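# Sort stickered items into containers matching sticker color

## Task

Put every item into the container whose color matches the color of the sticker on that item.

## Robot and tools

Robots and cameras: four identical i2rt Big YAM arms, arm1, arm2, arm3 and arm4. Each has six revolute joints, a two-finger gripper and a wrist camera (arm1_cam_wrist to arm4_cam_wrist). Four fixed room cameras are cam_room_a1, cam_room_a2, cam_room_b1 and cam_room_b2. With joints 1 and 6 at 0 and the hand level and pointing forward, the wrist camera rides on top of the hand looking toward the fingertips. The hand can reach roughly 1.0 m from the joint1 axis.

Frame: every pose uses one shared scene frame in metres, origin on the floor, +z up. Quaternions are written w, x, y, z. Arm feet (base_link), each facing along its own +x: arm1 at (-0.644, +1.377, +0.914), quat (+0.682, +0.007, +0.004, +0.731); arm2 at (-0.655, -0.555, +0.928), quat (+0.747, +0.002, +0.000, -0.665); arm3 at (+0.651, -1.332, +0.868), quat (+0.663, -0.004, -0.006, -0.748); arm4 at (+0.648, +0.477, +0.879), quat (+0.687, +0.001, +0.003, +0.727). The hand point lies between the finger pads, about 1 cm short of the tips. The fingers extend along the hand's +z axis and open and close along its y axis. The printed hand position may be off, more so when the arm is stretched.

move: optional keys arm1, arm2, arm3, arm4 and cameras. There is one separate object per arm; an arm you omit receives no new command but may still be driving toward an old one. Each arm object may contain:
- joints: absolute targets by name, in radians except gripper_m in metres. Ranges: joint1_rad -2.879 to 2.879 (rotation about the foot, positive counter-clockwise seen from above, 0 points along the foot's facing); joint2_rad 0 to 3.141 (shoulder, 0 has the upper arm pointing back, increasing lifts it up and forward); joint3_rad 0 to 3.019 (elbow, 0 is fully folded); joint4_rad -1.692 to 1.57 (hand pitch, positive tips fingers up); joint5_rad -1.57 to 1.57 (hand yaw, positive toward the arm's right); joint6_rad -2.094 to 2.094 (hand roll, positive clockwise seen from behind); gripper_m 0 to 0.093 (fingertip gap). Done tolerances are ±0.045, ±0.14, ±0.09, ±0.055, ±0.03, ±0.035 rad and ±0.003 m.
- target: an absolute hand pose of seven numbers [x, y, z, qw, qx, qy, qz] in the scene frame, metres. The hand travels in a straight line from its current hand_target toward it. When target is given, joints may only hold gripper_m.
- speed: top hand speed in m/s for that path, 0.002 to 0.5, default 0.25; rotation is capped at twice that value in rad/s. Only allowed together with target.
All motions in one call start at once; all hand paths of a call finish together, paced by the slowest. A path lasts 0.5 to 10 s and an action at most 15 s. Each control step clamps the commanded pose to within 100 mm and 20 degrees of the measured hand, then uses damped inverse kinematics, favouring position. Hands lag, drift and may overshoot speed near full stretch, and often settle a centimetre or more away. Joint moves can sweep the hand along wide curves. Nothing slows down for obstacles or other arms. An unknown key makes the call invalid; an out-of-range value gets it refused, and a refusal (or a stop during a call) cancels any later move, wait and finished_scene calls in the same reply.

cameras (in move and wait): list of camera names or "all"; omitted, null or ["all"] returns every camera, [] returns none.

Results: per-arm state including joint_positions, Joint velocities (rad/s, gripper in m/s; "within noise" means effectively still), joint torques (N m, arm joints only, offset and noisy; numbers 3 and 4 wrap past ±28 and flip sign), hand and hand_target (pose the held joint targets imply). A "move" line lists each arm sent a motion with "done" or its worst status. joint_status and hand_status words: off_target (stopped short, may still push); time_out (joint could not finish, now holds a nearby target and keeps pushing; on_its_own lists those still moving, and "held at" there is a target, not a reading); not_followed (a safety check withheld the command, via "joint command not followed" or "pose unreachable"; the arm may retry until given new targets). Arms not named in the action appear under "as last shown" with status "not commanded". The "pictures" line gives the order of images. To relieve a pushing joint, command its reported position.

Gripper: when squeezing a rigid part, gripper_m reads up to about 0.005 m under the part width (some grippers read up to 0.002 m over). Closed on nothing it reads 0.000 to 0.003. Targets about 0.005 m below the touch reading give full force (about 50 to 64 N per pad); soft items get crushed more as the target shrinks. Release by commanding a gap well above the reading.

wait: seconds 0 to 10, optional cameras; commands nothing and returns the full state.
zoom_image: camera name plus region [x0, y0, x1, y1] in pixels from the top-left, at most 504 by 504, on that camera's latest image.
read_manual: section "licences" returns licence text only.
finished_scene: scene = the current scene's number; ends it irreversibly, so the items must already be resting in their containers.

Avoid: dropping items, letting go while moving, knocking anything off the work area or to the floor, slamming or pushing hard. Do not let two robots press together, including one gripper closing on another's fingers; the collision check can react late and ignores fingers, gripper housings and wrist cameras. Long pushes, held loads or stretched poses heat motors: a MOTOR HOT line warns near 85 °C, and at 100 °C an OVER-TEMPERATURE FAULT makes the arm go limp for 30 to 60 s or more; affected keys then read limit_stop_at_motor_heat and need resending. Loose objects may be nudged occasionally by outside disturbances. The simulation keeps running while you compose replies, holding the last command.

Each tool is called by a JSON object that holds its "method" and its "body", one argument or row to a line.

## Session

{"method": "move", "body": {
  "arm1": {"joints":{"joint1_rad":1.50,"joint2_rad":1.51,"joint3_rad":1.47,"joint4_rad":-0.865,"joint5_rad":0,"joint6_rad":0,"gripper_m":0.093}},
  "arm2": {"joints":{"joint1_rad":-1.687,"joint2_rad":1.51,"joint3_rad":1.47,"joint4_rad":-0.865,"joint5_rad":0,"joint6_rad":0,"gripper_m":0.093}},
  "arm3": {"joints":{"joint1_rad":1.691,"joint2_rad":1.51,"joint3_rad":1.47,"joint4_rad":-0.865,"joint5_rad":0,"joint6_rad":0,"gripper_m":0.093}},
  "arm4": {"joints":{"joint1_rad":-1.627,"joint2_rad":1.51,"joint3_rad":1.47,"joint4_rad":-0.865,"joint5_rad":0,"joint6_rad":0,"gripper_m":0.093}}
}}

Scene clock: 2.07 s.
Joint torques (N m): arm1=[-1.38 -12.75 13.42 1.85 0.1 -0.06] | arm2=[1.2 -17.61 11.86 2.3 -0.09 0.19] | arm3=[1.32 -16.67 10.61 1.44 0.12 -0.11] | arm4=[1.32 -17.67 10.33 1.37 0.06 -0.09]
Motor temperatures (°C): arm1=[20 23 29 23 21 21 21] | arm2=[23 24 27 22 22 20 23] | arm3=[24 23 24 23 24 23 23] | arm4=[22 22 25 22 24 21 24]
Heat: arm1: hottest joint3_rad 29 °C; arm2: hottest joint3_rad 27 °C; arm3: hottest joint1_rad 24 °C; arm4: hottest joint3_rad 25 °C.
move: arm1 done; arm2 done; arm3 done; arm4 done
Joint velocities: within noise
arm1.joint_positions: joint1_rad=+1.504 joint2_rad=+1.525 joint3_rad=+1.449 joint4_rad=-0.878 joint5_rad=-0.002 joint6_rad=+0.007 gripper_m=+0.09306
arm1.joint_status: all done
arm1.hand: x=-1.2346 y=+1.3755 z=+1.2058 quat_wxyz=(+0.001, +0.950, -0.002, -0.311) (m; scene frame)
arm1.hand_target: x=-1.2391 y=+1.3780 z=+1.2273 quat_wxyz=(-0.001, +0.943, +0.000, -0.334) (m; scene frame)
arm1.hand_status: not commanded
arm2.joint_positions: joint1_rad=-1.693 joint2_rad=+1.524 joint3_rad=+1.467 joint4_rad=-0.874 joint5_rad=+0.002 joint6_rad=-0.012 gripper_m=+0.09310
arm2.joint_status: all done
arm2.hand: x=-1.2557 y=-0.5524 z=+1.2200 quat_wxyz=(+0.005, -0.950, -0.004, +0.314) (m; scene frame)
arm2.hand_target: x=-1.2559 y=-0.5561 z=+1.2313 quat_wxyz=(+0.001, -0.945, -0.001, +0.326) (m; scene frame)
arm2.hand_status: not commanded
arm3.joint_positions: joint1_rad=+1.688 joint2_rad=+1.518 joint3_rad=+1.458 joint4_rad=-0.870 joint5_rad=-0.003 joint6_rad=+0.006 gripper_m=+0.09307
arm3.joint_status: all done
arm3.hand: x=+1.2485 y=-1.3296 z=+1.1599 quat_wxyz=(-0.315, -0.002, -0.949, +0.005) (m; scene frame)
arm3.hand_target: x=+1.2509 y=-1.3283 z=+1.1722 quat_wxyz=(-0.327, +0.002, -0.945, +0.007) (m; scene frame)
arm3.hand_status: not commanded
arm4.joint_positions: joint1_rad=-1.634 joint2_rad=+1.528 joint3_rad=+1.452 joint4_rad=-0.878 joint5_rad=+0.001 joint6_rad=+0.014 gripper_m=+0.09310
arm4.joint_status: all done
arm4.hand: x=+1.2458 y=+0.4740 z=+1.1583 quat_wxyz=(-0.301, -0.009, -0.954, +0.001) (m; scene frame)
arm4.hand_target: x=+1.2495 y=+0.4781 z=+1.1801 quat_wxyz=(-0.324, +0.001, -0.946, +0.002) (m; scene frame)
arm4.hand_status: not commanded
pictures: arm1_cam_wrist, arm2_cam_wrist, arm3_cam_wrist, arm4_cam_wrist, cam_room_a1, cam_room_a2, cam_room_b1, cam_room_b2
Images, in order (width x height): arm1_cam_wrist 672x504, arm2_cam_wrist 672x504, arm3_cam_wrist 672x504, arm4_cam_wrist 672x504, cam_room_a1 672x504, cam_room_a2 672x504, cam_room_b1 672x504, cam_room_b2 672x504.

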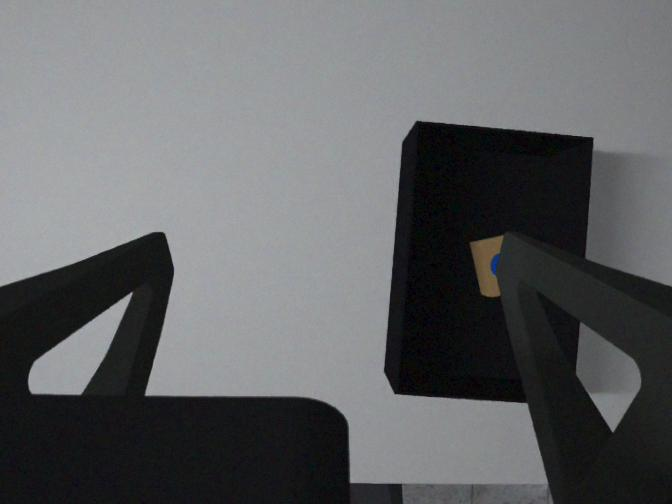

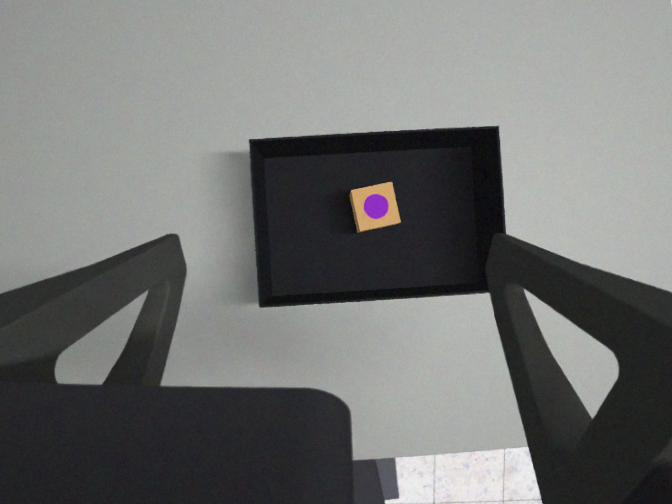

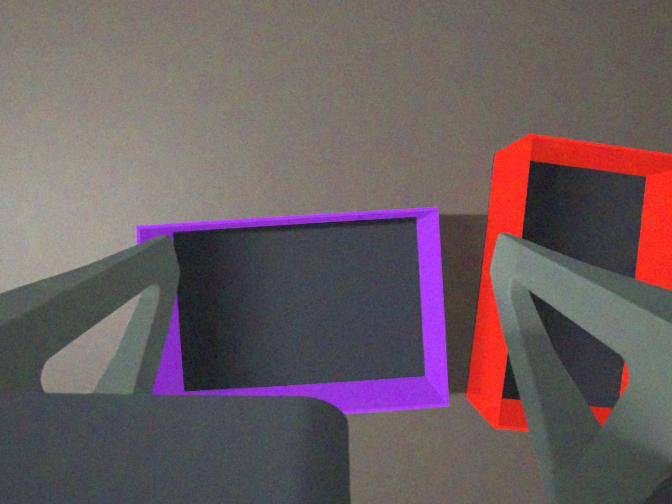

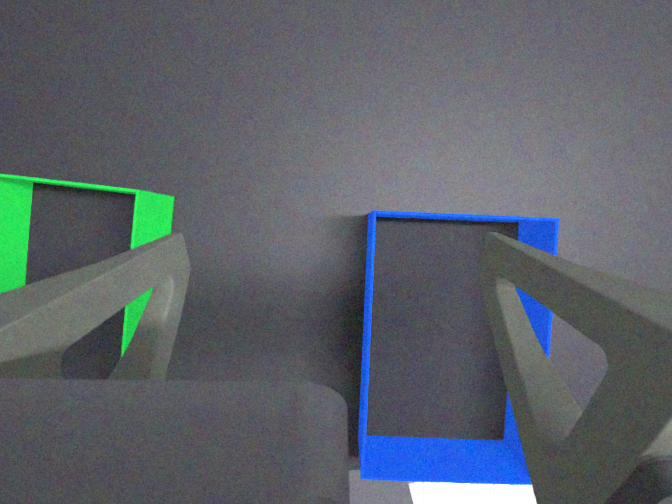

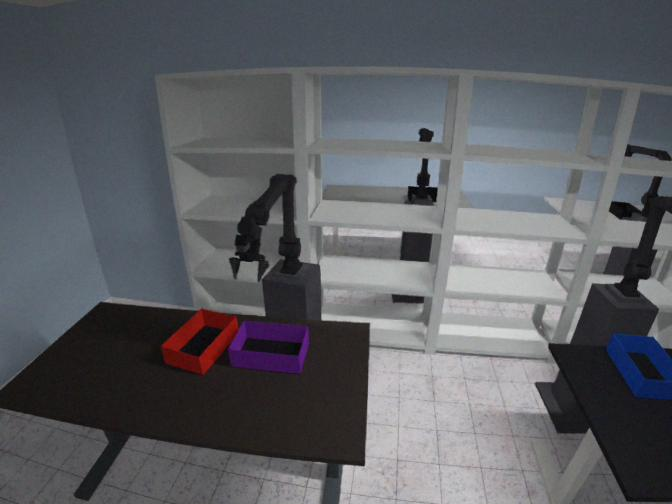

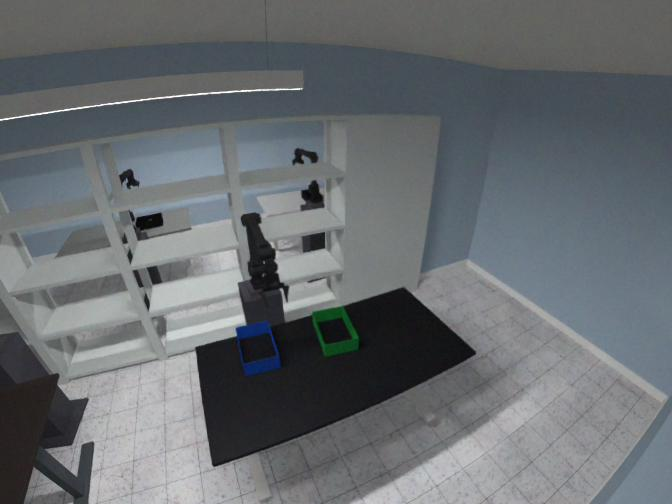

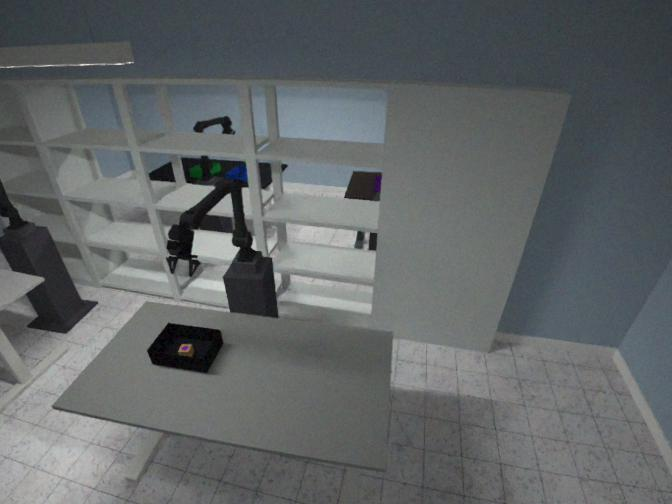

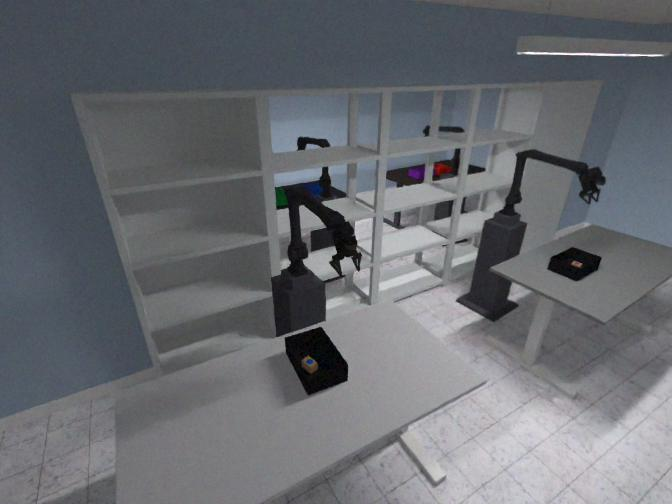

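{"method": "move", "body": {
  "arm1": {"target":[-1.188,1.602,0.864,0.019,0.979,0.107,-0.173],"speed":0.35},
  "arm2": {"target":[-1.283,-0.496,0.858,0.018,0.98,0.103,-0.173],"speed":0.35},
  "arm3": {"joints":{"joint1_rad":-1.99,"joint2_rad":0.88,"joint3_rad":0.9,"joint4_rad":-1.25}},
  "arm4": {"joints":{"joint1_rad":0.903,"joint2_rad":0.88,"joint3_rad":0.9,"joint4_rad":-1.25}},
  "cameras": ["arm1_cam_wrist","arm2_cam_wrist"]
}}

Scene clock: 25.80 s.
Joint torques (N m): arm1=[-1.44 -16.73 11.54 1.2 -0.21 -0.08] | arm2=[0.32 -21.3 11.55 1.89 -0.32 -0.08] | arm3=[0.79 -4.78 8.47 0.34 -0.09 -0.1] | arm4=[0.97 -4.66 8.66 0.29 0.14 -0.05]
Motor temperatures (°C): arm1=[20 24 31 23 21 21 21] | arm2=[23 25 31 22 22 20 23] | arm3=[24 24 26 23 24 23 23] | arm4=[22 24 28 22 24 21 24]
Heat: arm1: hottest joint3_rad 31 °C; arm2: hottest joint3_rad 31 °C; arm3: hottest joint3_rad 26 °C; arm4: hottest joint3_rad 28 °C.
move: arm1 off_target; arm2 off_target; arm3 done; arm4 done
Joint velocities: within noise
arm1.joint_positions: joint1_rad=+1.045 joint2_rad=+2.039 joint3_rad=+1.208 joint4_rad=-0.552 joint5_rad=-0.208 joint6_rad=-0.632 gripper_m=+0.09306
arm1.joint_status: not commanded
arm1.hand: x=-1.1594 y=+1.5916 z=+0.8403 quat_wxyz=(+0.038, +0.985, +0.097, -0.141) (m; scene frame)
arm1.hand_target: x=-1.1866 y=+1.6014 z=+0.8650 quat_wxyz=(+0.019, +0.979, +0.107, -0.173) (m; scene frame)
arm1.hand_status: off_target (0.039 m and 4.5 deg from the pose sent, 0.413 m and 20.5 deg at the start)
arm2.joint_positions: joint1_rad=-1.807 joint2_rad=+2.097 joint3_rad=+1.300 joint4_rad=-0.501 joint5_rad=-0.111 joint6_rad=-0.299 gripper_m=+0.09310
arm2.joint_status: not commanded
arm2.hand: x=-1.2566 y=-0.5019 z=+0.8420 quat_wxyz=(-0.024, -0.985, -0.097, +0.143) (m; scene frame)
arm2.hand_target: x=-1.2817 y=-0.4961 z=+0.8589 quat_wxyz=(-0.018, -0.979, -0.103, +0.173) (m; scene frame)
arm2.hand_status: off_target (0.031 m and 3.6 deg from the pose sent, 0.367 m and 20.2 deg at the start)
arm3.joint_positions: joint1_rad=-1.980 joint2_rad=+0.883 joint3_rad=+0.908 joint4_rad=-1.243 joint5_rad=+0.002 joint6_rad=+0.005 gripper_m=+0.09307
arm3.joint_status: all done
arm3.hand: x=+0.3917 y=-1.1754 z=+1.1102 quat_wxyz=(+0.040, -0.950, +0.262, +0.167) (m; scene frame)
arm3.hand_target: x=+0.3962 y=-1.1753 z=+1.1066 quat_wxyz=(+0.039, -0.950, +0.264, +0.161) (m; scene frame)
arm3.hand_status: not commanded
arm4.joint_positions: joint1_rad=+0.902 joint2_rad=+0.885 joint3_rad=+0.902 joint4_rad=-1.240 joint5_rad=-0.002 joint6_rad=+0.011 gripper_m=+0.09310
arm4.joint_status: all done
arm4.hand: x=+0.4032 y=+0.6508 z=+1.1215 quat_wxyz=(-0.048, +0.937, -0.302, -0.167) (m; scene frame)
arm4.hand_target: x=+0.4060 y=+0.6490 z=+1.1214 quat_wxyz=(-0.049, +0.940, -0.297, -0.164) (m; scene frame)
arm4.hand_status: not commanded
pictures: arm1_cam_wrist, arm2_cam_wrist
Images, in order (width x height): arm1_cam_wrist 672x504, arm2_cam_wrist 672x504.

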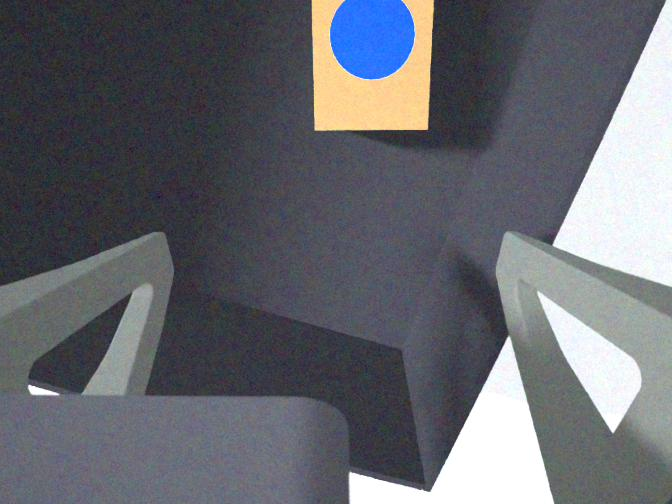

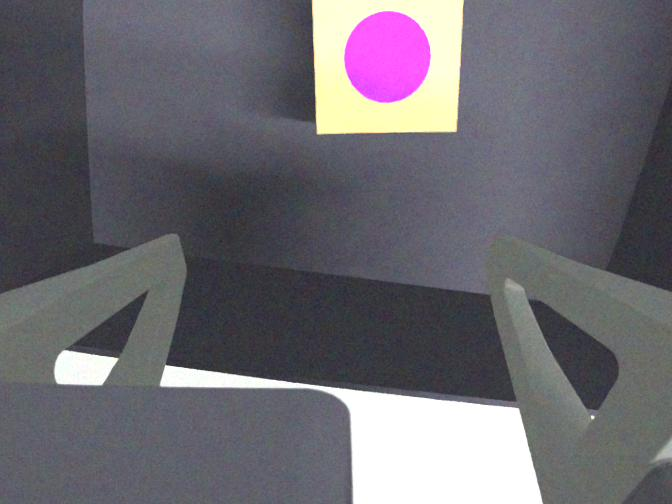

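{"method": "move", "body": {
  "arm1": {"target":[-1.236,1.599,0.753,0.019,0.979,0.107,-0.173],"speed":0.2},
  "arm2": {"target":[-1.327,-0.489,0.746,0.018,0.98,0.103,-0.173],"speed":0.2},
  "cameras": ["arm1_cam_wrist","arm2_cam_wrist"]
}}

{"method": "move", "body": {
  "arm1": {"joints":{"gripper_m":0.034}},
  "arm2": {"joints":{"gripper_m":0.045}},
  "cameras": ["arm1_cam_wrist","arm2_cam_wrist"]
}}

Scene clock: 39.53 s.
Joint torques (N m): arm1=[-1.9 -17.67 10.22 1.2 -0.05 0.1] | arm2=[0.09 -22.24 10.67 1.95 -0.31 -0.05] | arm3=[0.67 -4.89 8.5 0.35 -0.07 -0.1] | arm4=[1.08 -4.54 8.66 0.2 0.18 -0.06]
Motor temperatures (°C): arm1=[20 24 32 23 21 21 21] | arm2=[23 26 31 22 22 20 23] | arm3=[24 24 27 23 24 23 23] | arm4=[22 23 29 22 24 21 24]
Heat: arm1: hottest joint3_rad 32 °C; arm2: hottest joint3_rad 31 °C; arm3: hottest joint3_rad 27 °C; arm4: hottest joint3_rad 29 °C.
move: arm1 off_target; arm2 off_target
Joint velocities: within noise
arm1.joint_positions: joint1_rad=+1.093 joint2_rad=+2.314 joint3_rad=+1.364 joint4_rad=-0.408 joint5_rad=-0.201 joint6_rad=-0.611 gripper_m=+0.09303
arm1.joint_status: not commanded
arm1.hand: x=-1.2122 y=+1.5858 z=+0.7395 quat_wxyz=(+0.033, +0.982, +0.111, -0.149) (m; scene frame)
arm1.hand_target: x=-1.2350 y=+1.5987 z=+0.7540 quat_wxyz=(+0.019, +0.979, +0.107, -0.173) (m; scene frame)
arm1.hand_status: off_target (0.030 m and 3.3 deg from the pose sent, 0.116 m and 4.5 deg at the start)
arm2.joint_positions: joint1_rad=-1.807 joint2_rad=+2.371 joint3_rad=+1.490 joint4_rad=-0.394 joint5_rad=-0.112 joint6_rad=-0.304 gripper_m=+0.09308
arm2.joint_status: not commanded
arm2.hand: x=-1.3076 y=-0.4956 z=+0.7437 quat_wxyz=(-0.022, -0.983, -0.100, +0.154) (m; scene frame)
arm2.hand_target: x=-1.3263 y=-0.4890 z=+0.7469 quat_wxyz=(-0.018, -0.979, -0.103, +0.173) (m; scene frame)
arm2.hand_status: off_target (0.021 m and 2.2 deg from the pose sent, 0.120 m and 3.6 deg at the start)
arm3, arm4: as last shown
pictures: arm1_cam_wrist, arm2_cam_wrist
Images, in order (width x height): arm1_cam_wrist 672x504, arm2_cam_wrist 672x504.

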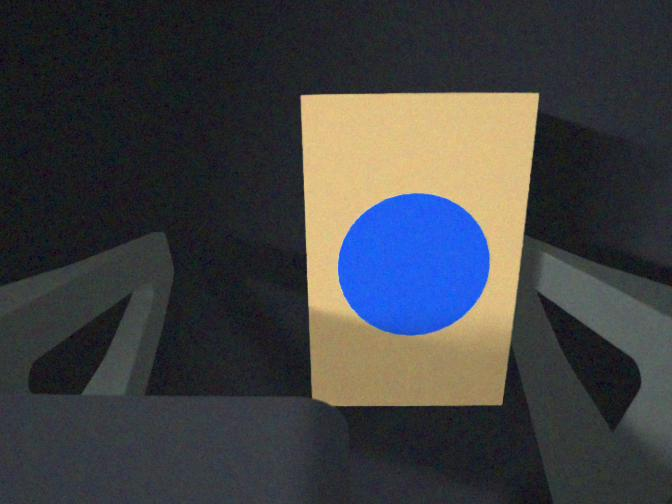

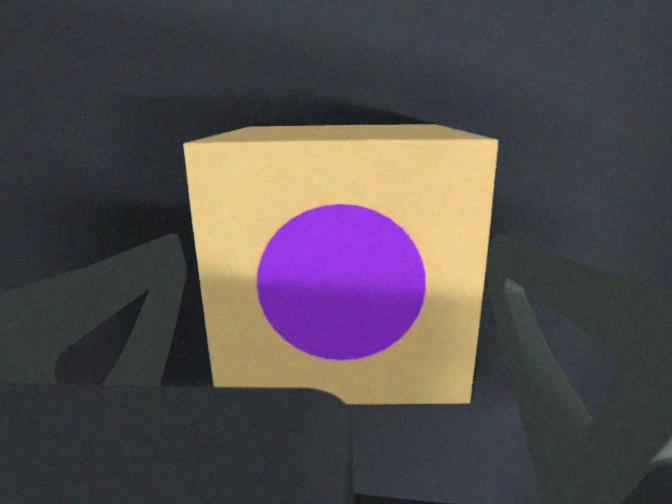

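Scene clock: 40.17 s.
Joint torques (N m): arm1=[-1.9 -17.96 10.24 1.32 -0.13 0.14] | arm2=[0.09 -22.18 10.65 1.91 -0.27 -0.06] | arm3=[0.67 -4.84 8.5 0.38 -0.08 -0.1] | arm4=[1.2 -5.01 8.69 0.31 0.15 -0.05]
Motor temperatures (°C): arm1=[20 24 32 23 21 21 21] | arm2=[23 26 31 22 22 20 23] | arm3=[24 24 27 23 24 23 23] | arm4=[22 23 29 22 24 21 24]
Heat: arm1: hottest joint3_rad 32 °C; arm2: hottest joint3_rad 31 °C; arm3: hottest joint3_rad 27 °C; arm4: hottest joint3_rad 29 °C.
move: arm1 off_target; arm2 off_target
Joint velocities: within noise
arm1.joint_positions: joint1_rad=+1.093 joint2_rad=+2.314 joint3_rad=+1.365 joint4_rad=-0.408 joint5_rad=-0.201 joint6_rad=-0.610 gripper_m=+0.04394
arm1.joint_status: gripper_m off_target (ended at +0.04397, target +0.03400)
arm1.hand: x=-1.2126 y=+1.5862 z=+0.7397 quat_wxyz=(+0.033, +0.982, +0.111, -0.149) (m; scene frame)
arm1.hand_target: x=-1.2351 y=+1.5987 z=+0.7540 quat_wxyz=(+0.019, +0.979, +0.107, -0.173) (m; scene frame)
arm1.hand_status: not commanded
arm2.joint_positions: joint1_rad=-1.807 joint2_rad=+2.371 joint3_rad=+1.491 joint4_rad=-0.394 joint5_rad=-0.113 joint6_rad=-0.304 gripper_m=+0.05280
arm2.joint_status: gripper_m off_target (ended at +0.05283, target +0.04500)
arm2.hand: x=-1.3078 y=-0.4958 z=+0.7438 quat_wxyz=(-0.022, -0.983, -0.100, +0.155) (m; scene frame)
arm2.hand_target: x=-1.3263 y=-0.4890 z=+0.7469 quat_wxyz=(-0.018, -0.979, -0.103, +0.173) (m; scene frame)
arm2.hand_status: not commanded
arm3, arm4: as last shown
pictures: arm1_cam_wrist, arm2_cam_wrist
Images, in order (width x height): arm1_cam_wrist 672x504, arm2_cam_wrist 672x504.

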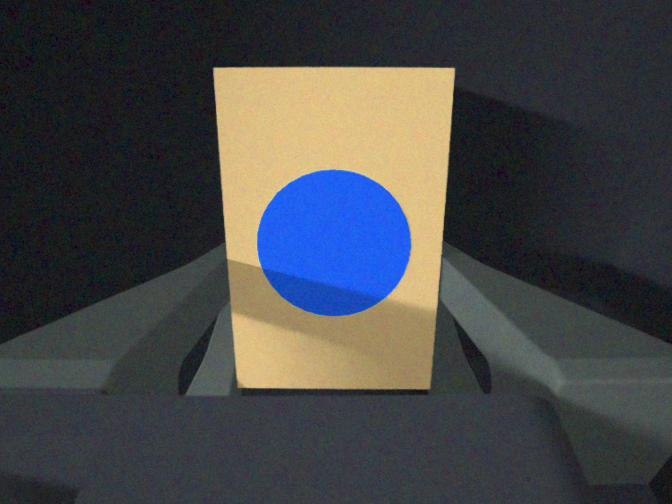

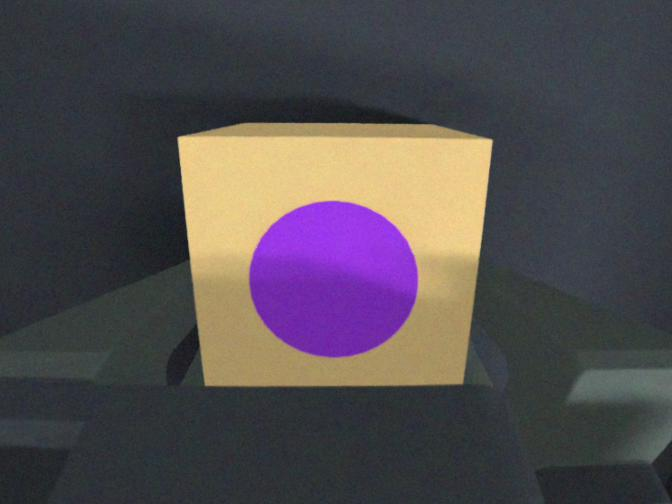

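{"method": "move", "body": {
  "arm1": {"target":[-1.22,1.595,0.88,0.019,0.979,0.107,-0.173],"speed":0.35},
  "arm2": {"target":[-1.31,-0.49,0.88,0.018,0.98,0.103,-0.173],"speed":0.35},
  "cameras": []
}}

{"method": "move", "body": {
  "arm1": {"joints":{"joint1_rad":-2.248,"joint2_rad":0.88,"joint3_rad":0.9,"joint4_rad":-1.25,"joint5_rad":0,"joint6_rad":0}},
  "arm2": {"joints":{"joint1_rad":0.921,"joint2_rad":0.88,"joint3_rad":0.9,"joint4_rad":-1.25,"joint5_rad":0,"joint6_rad":0}},
  "cameras": []
}}

{"method": "move", "body": {
  "arm1": {"target":[0.01,0.923,1.09,0.1657,0.2945,0.9397,-0.0519],"speed":0.4},
  "arm2": {"target":[0.01,-0.949,1.09,-0.1675,-0.2599,-0.9499,0.0458],"speed":0.4},
  "cameras": []
}}

{"method": "move", "body": {
  "arm1": {"target":[0.01,0.923,0.998,0.1657,0.2945,0.9397,-0.0519],"speed":0.15},
  "arm2": {"target":[0.01,-0.949,1.0,-0.1675,-0.2599,-0.9499,0.0458],"speed":0.15},
  "cameras": ["arm1_cam_wrist","arm2_cam_wrist"]
}}

Scene clock: 55.37 s.
Joint torques (N m): arm1=[-2.55 -15.44 9.59 0.68 -0.15 0.11] | arm2=[-0.03 -20.48 8.69 0.98 -0.3 -0.06] | arm3=[0.73 -4.78 8.51 0.4 -0.08 -0.11] | arm4=[0.79 -5.13 8.7 0.25 0.15 -0.05]
Motor temperatures (°C): arm1=[20 25 32 23 21 21 22] | arm2=[23 26 31 22 22 20 23] | arm3=[24 24 27 23 24 23 23] | arm4=[22 23 29 22 24 21 24]
Heat: arm1: hottest joint3_rad 32 °C; arm2: hottest joint3_rad 31 °C; arm3: hottest joint3_rad 27 °C; arm4: hottest joint3_rad 29 °C.
move: arm1 done; arm2 off_target
Joint velocities: within noise
arm1.joint_positions: joint1_rad=+1.093 joint2_rad=+2.041 joint3_rad=+1.345 joint4_rad=-0.594 joint5_rad=-0.201 joint6_rad=-0.610 gripper_m=+0.04394
arm1.joint_status: not commanded
arm1.hand: x=-1.2210 y=+1.5904 z=+0.8828 quat_wxyz=(+0.017, +0.978, +0.113, -0.177) (m; scene frame)
arm1.hand_target: x=-1.2199 y=+1.5949 z=+0.8800 quat_wxyz=(+0.019, +0.979, +0.107, -0.173) (m; scene frame)
arm1.hand_status: done (0.005 m and 0.9 deg from the pose sent, 0.141 m and 3.2 deg at the start)
arm2.joint_positions: joint1_rad=-1.807 joint2_rad=+2.090 joint3_rad=+1.461 joint4_rad=-0.565 joint5_rad=-0.114 joint6_rad=-0.306 gripper_m=+0.05280
arm2.joint_status: not commanded
arm2.hand: x=-1.3200 y=-0.4945 z=+0.9000 quat_wxyz=(-0.014, -0.976, -0.102, +0.193) (m; scene frame)
arm2.hand_target: x=-1.3097 y=-0.4902 z=+0.8805 quat_wxyz=(-0.018, -0.979, -0.103, +0.173) (m; scene frame)
arm2.hand_status: off_target (0.023 m and 2.4 deg from the pose sent, 0.136 m and 2.2 deg at the start)
arm3, arm4: as last shown
pictures: none
No camera images: "cameras" was empty.

Scene clock: 57.83 s.
Joint torques (N m): arm1=[-2.2 -2.61 11.28 0.44 -0.06 0.13] | arm2=[0.91 -5.66 10.19 0.94 0.14 0.22] | arm3=[0.56 -4.89 8.51 0.36 -0.08 -0.09] | arm4=[0.62 -4.89 8.64 0.4 0.17 -0.07]
Motor temperatures (°C): arm1=[20 25 32 23 21 21 22] | arm2=[23 26 31 22 22 20 23] | arm3=[24 24 27 23 24 23 23] | arm4=[22 23 29 22 24 21 24]
Heat: arm1: hottest joint3_rad 32 °C; arm2: hottest joint3_rad 31 °C; arm3: hottest joint3_rad 27 °C; arm4: hottest joint3_rad 29 °C.
move: arm1 done; arm2 done
Joint velocities: within noise
arm1.joint_positions: joint1_rad=-2.244 joint2_rad=+0.892 joint3_rad=+0.899 joint4_rad=-1.240 joint5_rad=+0.002 joint6_rad=-0.006 gripper_m=+0.04394
arm1.joint_status: all done
arm1.hand: x=-0.3933 y=+1.2054 z=+1.1485 quat_wxyz=(-0.152, -0.290, -0.943, +0.053) (m; scene frame)
arm1.hand_target: x=-0.3966 y=+1.2065 z=+1.1514 quat_wxyz=(-0.154, -0.295, -0.942, +0.052) (m; scene frame)
arm1.hand_status: not commanded
arm2.joint_positions: joint1_rad=+0.919 joint2_rad=+0.885 joint3_rad=+0.912 joint4_rad=-1.238 joint5_rad=-0.004 joint6_rad=-0.015 gripper_m=+0.05282
arm2.joint_status: all done
arm2.hand: x=-0.3948 y=-0.7103 z=+1.1749 quat_wxyz=(-0.173, -0.253, -0.951, +0.045) (m; scene frame)
arm2.hand_target: x=-0.4000 y=-0.7072 z=+1.1697 quat_wxyz=(-0.164, -0.260, -0.951, +0.043) (m; scene frame)
arm2.hand_status: not commanded
arm3, arm4: as last shown
pictures: none
No camera images: "cameras" was empty.

Scene clock: 60.20 s.
Joint torques (N m): arm1=[-2.55 -21.71 17.06 0.66 -0.05 0.11] | arm2=[1.08 -24.35 16.53 0.88 0.14 0.21] | arm3=[0.67 -4.78 8.5 0.36 -0.07 -0.1] | arm4=[1.14 -5.13 8.7 0.2 0.16 -0.04]
Motor temperatures (°C): arm1=[20 25 33 23 21 21 22] | arm2=[23 26 32 22 22 20 24] | arm3=[24 24 27 23 24 23 23] | arm4=[22 23 30 22 24 21 24]
Heat: arm1: hottest joint3_rad 33 °C; arm2: hottest joint3_rad 32 °C; arm3: hottest joint3_rad 27 °C; arm4: hottest joint3_rad 30 °C.
move: arm1 off_target; arm2 off_target
Joint velocities: within noise
arm1.joint_positions: joint1_rad=-2.244 joint2_rad=+2.299 joint3_rad=+2.367 joint4_rad=-1.327 joint5_rad=-0.005 joint6_rad=-0.006 gripper_m=+0.04393
arm1.joint_status: not commanded
arm1.hand: x=+0.0017 y=+0.9338 z=+1.0626 quat_wxyz=(-0.141, -0.290, -0.945, +0.045) (m; scene frame)
arm1.hand_target: x=+0.0086 y=+0.9240 z=+1.0899 quat_wxyz=(-0.166, -0.294, -0.940, +0.052) (m; scene frame)
arm1.hand_status: off_target (0.031 m and 3.0 deg from the pose sent, 0.496 m and 1.7 deg at the start)
arm2.joint_positions: joint1_rad=+0.919 joint2_rad=+2.202 joint3_rad=+2.161 joint4_rad=-1.213 joint5_rad=+0.000 joint6_rad=-0.015 gripper_m=+0.05282
arm2.joint_status: not commanded
arm2.hand: x=-0.0030 y=-0.9427 z=+1.0753 quat_wxyz=(-0.153, -0.254, -0.954, +0.041) (m; scene frame)
arm2.hand_target: x=+0.0090 y=-0.9483 z=+1.0902 quat_wxyz=(-0.169, -0.260, -0.950, +0.046) (m; scene frame)
arm2.hand_status: off_target (0.021 m and 1.9 deg from the pose sent, 0.478 m and 1.0 deg at the start)
arm3, arm4: as last shown
pictures: none
No camera images: "cameras" was empty.

Scene clock: 61.57 s.
Joint torques (N m): arm1=[-2.32 -21.13 10.3 1.65 0.05 0.11] | arm2=[1.03 -24.41 10.67 2.22 0.14 0.21] | arm3=[0.62 -4.72 8.49 0.42 -0.09 -0.1] | arm4=[0.62 -4.84 8.68 0.18 0.16 -0.07]
Motor temperatures (°C): arm1=[20 25 33 23 21 21 22] | arm2=[23 26 32 22 22 20 24] | arm3=[24 24 27 23 24 23 23] | arm4=[22 23 30 22 24 21 24]
Heat: arm1: hottest joint3_rad 33 °C; arm2: hottest joint3_rad 32 °C; arm3: hottest joint3_rad 27 °C; arm4: hottest joint3_rad 30 °C.
move: arm1 off_target; arm2 off_target
Joint velocities: within noise
arm1.joint_positions: joint1_rad=-2.244 joint2_rad=+2.298 joint3_rad=+2.217 joint4_rad=-1.121 joint5_rad=-0.007 joint6_rad=-0.006 gripper_m=+0.04393
arm1.joint_status: not commanded
arm1.hand: x=+0.0115 y=+0.9269 z=+1.0103 quat_wxyz=(-0.168, -0.289, -0.941, +0.053) (m; scene frame)
arm1.hand_target: x=+0.0098 y=+0.9232 z=+0.9980 quat_wxyz=(-0.166, -0.295, -0.940, +0.052) (m; scene frame)
arm1.hand_status: off_target (0.013 m and 0.7 deg from the pose sent, 0.066 m and 3.0 deg at the start)
arm2.joint_positions: joint1_rad=+0.919 joint2_rad=+2.235 joint3_rad=+2.057 joint4_rad=-1.037 joint5_rad=+0.000 joint6_rad=-0.015 gripper_m=+0.05282
arm2.joint_status: not commanded
arm2.hand: x=+0.0072 y=-0.9486 z=+1.0169 quat_wxyz=(-0.171, -0.254, -0.951, +0.046) (m; scene frame)
arm2.hand_target: x=+0.0096 y=-0.9487 z=+1.0000 quat_wxyz=(-0.167, -0.260, -0.950, +0.046) (m; scene frame)
arm2.hand_status: off_target (0.017 m and 0.8 deg from the pose sent, 0.077 m and 2.0 deg at the start)
arm3, arm4: as last shown
pictures: arm1_cam_wrist, arm2_cam_wrist
Images, in order (width x height): arm1_cam_wrist 672x504, arm2_cam_wrist 672x504.

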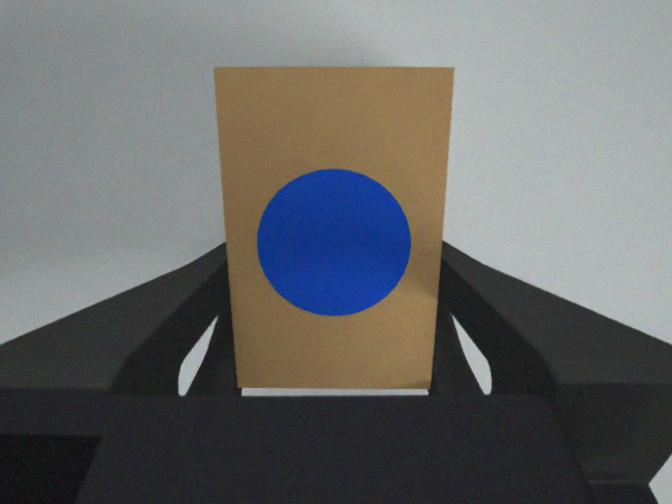

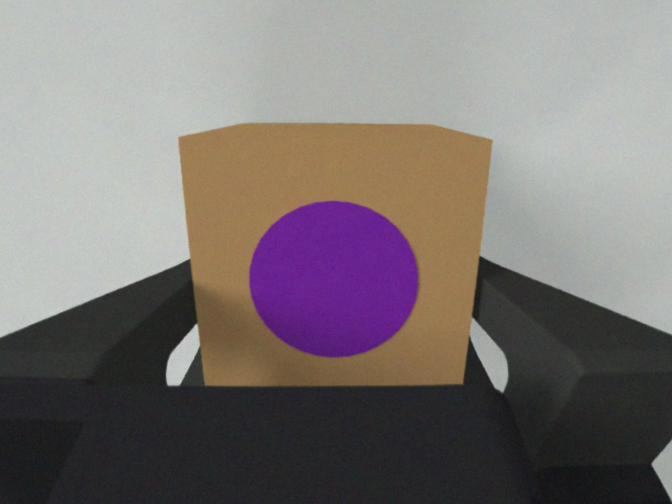

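{"method": "move", "body": {
  "arm1": {"joints":{"gripper_m":0.085}},
  "arm2": {"joints":{"gripper_m":0.088}},
  "cameras": []
}}

{"method": "move", "body": {
  "arm1": {"joints":{"joint2_rad":0.88,"joint3_rad":0.9,"joint4_rad":-1.25}},
  "arm2": {"joints":{"joint2_rad":0.88,"joint3_rad":0.9,"joint4_rad":-1.25}},
  "cameras": []
}}

{"method": "move", "body": {
  "arm4": {"target":[0.0425,0.927,1.145,-0.0522,0.9392,-0.2961,-0.1656],"speed":0.4},
  "arm3": {"target":[0.035,-0.986,1.165,-0.0462,0.9492,-0.2624,-0.1673],"speed":0.4},
  "cameras": ["arm3_cam_wrist","arm4_cam_wrist"]
}}

Scene clock: 69.33 s.
Joint torques (N m): arm1=[-1.79 -21.19 11.21 1.55 0.03 0.08] | arm2=[0.91 -24.41 10.67 2.17 0.14 0.22] | arm3=[0.44 -4.78 8.54 0.35 -0.08 -0.1] | arm4=[0.67 -4.6 8.65 0.27 0.12 -0.06]
Motor temperatures (°C): arm1=[20 26 33 23 21 21 22] | arm2=[23 26 32 22 22 20 24] | arm3=[24 24 28 23 24 23 23] | arm4=[22 23 30 22 24 21 24]
Heat: arm1: hottest joint3_rad 33 °C; arm2: hottest joint3_rad 32 °C; arm3: hottest joint3_rad 28 °C; arm4: hottest joint3_rad 30 °C.
move: arm1 done; arm2 done
Joint velocities: within noise
arm1.joint_positions: joint1_rad=-2.244 joint2_rad=+2.298 joint3_rad=+2.207 joint4_rad=-1.120 joint5_rad=-0.007 joint6_rad=-0.006 gripper_m=+0.08496
arm1.joint_status: all done
arm1.hand: x=+0.0093 y=+0.9283 z=+1.0056 quat_wxyz=(-0.163, -0.289, -0.942, +0.051) (m; scene frame)
arm1.hand_target: x=+0.0098 y=+0.9232 z=+0.9980 quat_wxyz=(-0.166, -0.294, -0.940, +0.052) (m; scene frame)
arm1.hand_status: not commanded
arm2.joint_positions: joint1_rad=+0.919 joint2_rad=+2.235 joint3_rad=+2.057 joint4_rad=-1.036 joint5_rad=+0.000 joint6_rad=-0.014 gripper_m=+0.08793
arm2.joint_status: all done
arm2.hand: x=+0.0075 y=-0.9488 z=+1.0170 quat_wxyz=(-0.172, -0.254, -0.951, +0.047) (m; scene frame)
arm2.hand_target: x=+0.0096 y=-0.9486 z=+1.0000 quat_wxyz=(-0.167, -0.260, -0.950, +0.046) (m; scene frame)
arm2.hand_status: not commanded
arm3, arm4: as last shown
pictures: none
No camera images: "cameras" was empty.

Scene clock: 71.13 s.
Joint torques (N m): arm1=[-2.02 -2.37 12.05 0.76 0.11 0.04] | arm2=[0.91 -5.25 10.58 1.14 0.11 0.19] | arm3=[0.5 -4.89 8.53 0.39 -0.07 -0.08] | arm4=[0.97 -4.78 8.72 0.28 0.17 -0.06]
Motor temperatures (°C): arm1=[20 26 33 23 21 21 22] | arm2=[23 26 32 22 22 20 24] | arm3=[24 24 28 23 24 23 23] | arm4=[22 23 30 22 24 21 24]
Heat: arm1: hottest joint3_rad 33 °C; arm2: hottest joint3_rad 32 °C; arm3: hottest joint3_rad 28 °C; arm4: hottest joint3_rad 30 °C.
move: arm1 done; arm2 done
Joint velocities: within noise
arm1.joint_positions: joint1_rad=-2.244 joint2_rad=+0.885 joint3_rad=+0.891 joint4_rad=-1.246 joint5_rad=-0.008 joint6_rad=-0.001 gripper_m=+0.08496
arm1.joint_status: all done
arm1.hand: x=-0.3956 y=+1.2091 z=+1.1460 quat_wxyz=(-0.151, -0.292, -0.943, +0.046) (m; scene frame)
arm1.hand_target: x=-0.3960 y=+1.2074 z=+1.1513 quat_wxyz=(-0.155, -0.295, -0.942, +0.049) (m; scene frame)
arm1.hand_status: not commanded
arm2.joint_positions: joint1_rad=+0.919 joint2_rad=+0.880 joint3_rad=+0.907 joint4_rad=-1.243 joint5_rad=+0.001 joint6_rad=-0.014 gripper_m=+0.08793
arm2.joint_status: all done
arm2.hand: x=-0.3975 y=-0.7097 z=+1.1737 quat_wxyz=(-0.170, -0.254, -0.951, +0.047) (m; scene frame)
arm2.hand_target: x=-0.4004 y=-0.7078 z=+1.1698 quat_wxyz=(-0.164, -0.260, -0.951, +0.045) (m; scene frame)
arm2.hand_status: not commanded
arm3.joint_positions: joint1_rad=-1.980 joint2_rad=+0.883 joint3_rad=+0.908 joint4_rad=-1.243 joint5_rad=+0.002 joint6_rad=+0.005 gripper_m=+0.09307
arm3.joint_status: not commanded
arm3.hand: x=+0.3917 y=-1.1754 z=+1.1102 quat_wxyz=(+0.040, -0.950, +0.262, +0.167) (m; scene frame)
arm3.hand_target: x=+0.3962 y=-1.1753 z=+1.1066 quat_wxyz=(+0.039, -0.950, +0.264, +0.161) (m; scene frame)
arm3.hand_status: not commanded
arm4.joint_positions: joint1_rad=+0.902 joint2_rad=+0.885 joint3_rad=+0.902 joint4_rad=-1.240 joint5_rad=-0.002 joint6_rad=+0.011 gripper_m=+0.09310
arm4.joint_status: not commanded
arm4.hand: x=+0.4032 y=+0.6508 z=+1.1215 quat_wxyz=(-0.048, +0.937, -0.302, -0.167) (m; scene frame)
arm4.hand_target: x=+0.4060 y=+0.6490 z=+1.1214 quat_wxyz=(-0.049, +0.940, -0.297, -0.164) (m; scene frame)
arm4.hand_status: not commanded
pictures: none
No camera images: "cameras" was empty.

Scene clock: 73.33 s.
Joint torques (N m): arm1=[-2.73 -2.55 11.95 0.92 0.03 0.07] | arm2=[0.91 -5.19 10.55 1.16 0.11 0.2] | arm3=[2.61 -23.36 13.6 0.29 0.12 0.02] | arm4=[0.67 -24.06 12.15 0.2 0.06 -0.09]
Motor temperatures (°C): arm1=[20 26 33 23 21 21 22] | arm2=[23 26 32 22 22 20 24] | arm3=[24 24 28 23 24 23 23] | arm4=[22 23 31 22 24 21 24]
Heat: arm1: hottest joint3_rad 33 °C; arm2: hottest joint3_rad 32 °C; arm3: hottest joint3_rad 28 °C; arm4: hottest joint3_rad 31 °C.
move: arm3 off_target; arm4 off_target
Joint velocities: within noise
arm1, arm2: as last shown
arm3.joint_positions: joint1_rad=-1.965 joint2_rad=+2.009 joint3_rad=+2.196 joint4_rad=-1.443 joint5_rad=+0.021 joint6_rad=+0.025 gripper_m=+0.09307
arm3.joint_status: not commanded
arm3.hand: x=+0.0473 y=-0.9819 z=+1.1441 quat_wxyz=(+0.042, -0.952, +0.266, +0.147) (m; scene frame)
arm3.hand_target: x=+0.0360 y=-0.9864 z=+1.1649 quat_wxyz=(+0.046, -0.949, +0.262, +0.168) (m; scene frame)
arm3.hand_status: off_target (0.025 m and 2.4 deg from the pose sent, 0.408 m and 0.7 deg at the start)
arm4.joint_positions: joint1_rad=+0.885 joint2_rad=+2.186 joint3_rad=+2.423 joint4_rad=-1.478 joint5_rad=-0.002 joint6_rad=-0.012 gripper_m=+0.09310
arm4.joint_status: not commanded
arm4.hand: x=+0.0457 y=+0.9180 z=+1.1384 quat_wxyz=(-0.048, +0.940, -0.300, -0.158) (m; scene frame)
arm4.hand_target: x=+0.0431 y=+0.9267 z=+1.1450 quat_wxyz=(-0.053, +0.939, -0.296, -0.166) (m; scene frame)
arm4.hand_status: off_target (0.012 m and 1.1 deg from the pose sent, 0.455 m and 0.9 deg at the start)
pictures: arm3_cam_wrist, arm4_cam_wrist
Images, in order (width x height): arm3_cam_wrist 672x504, arm4_cam_wrist 672x504.

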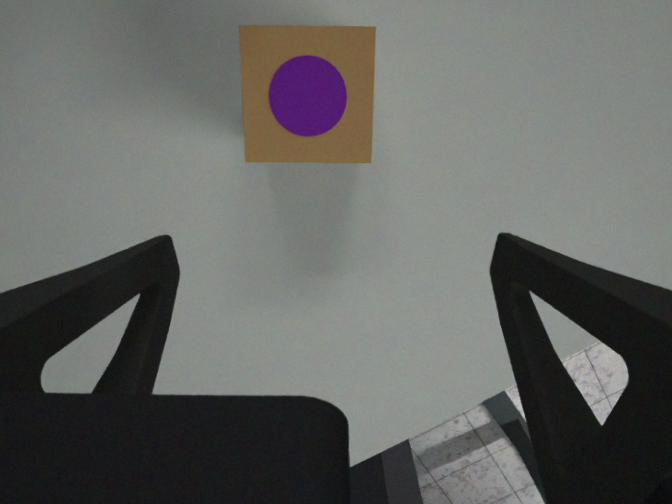

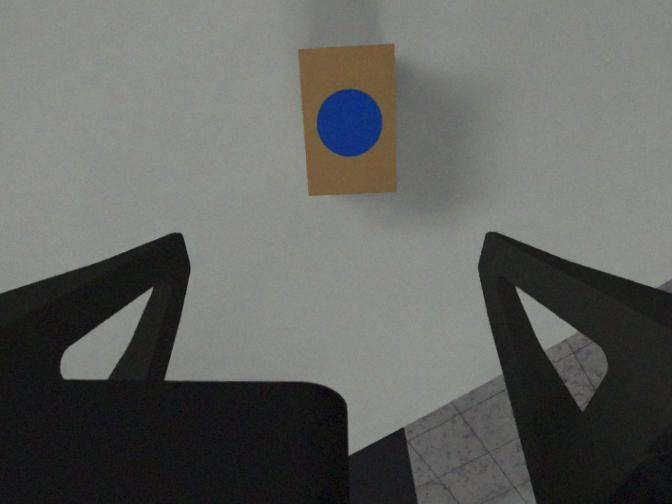

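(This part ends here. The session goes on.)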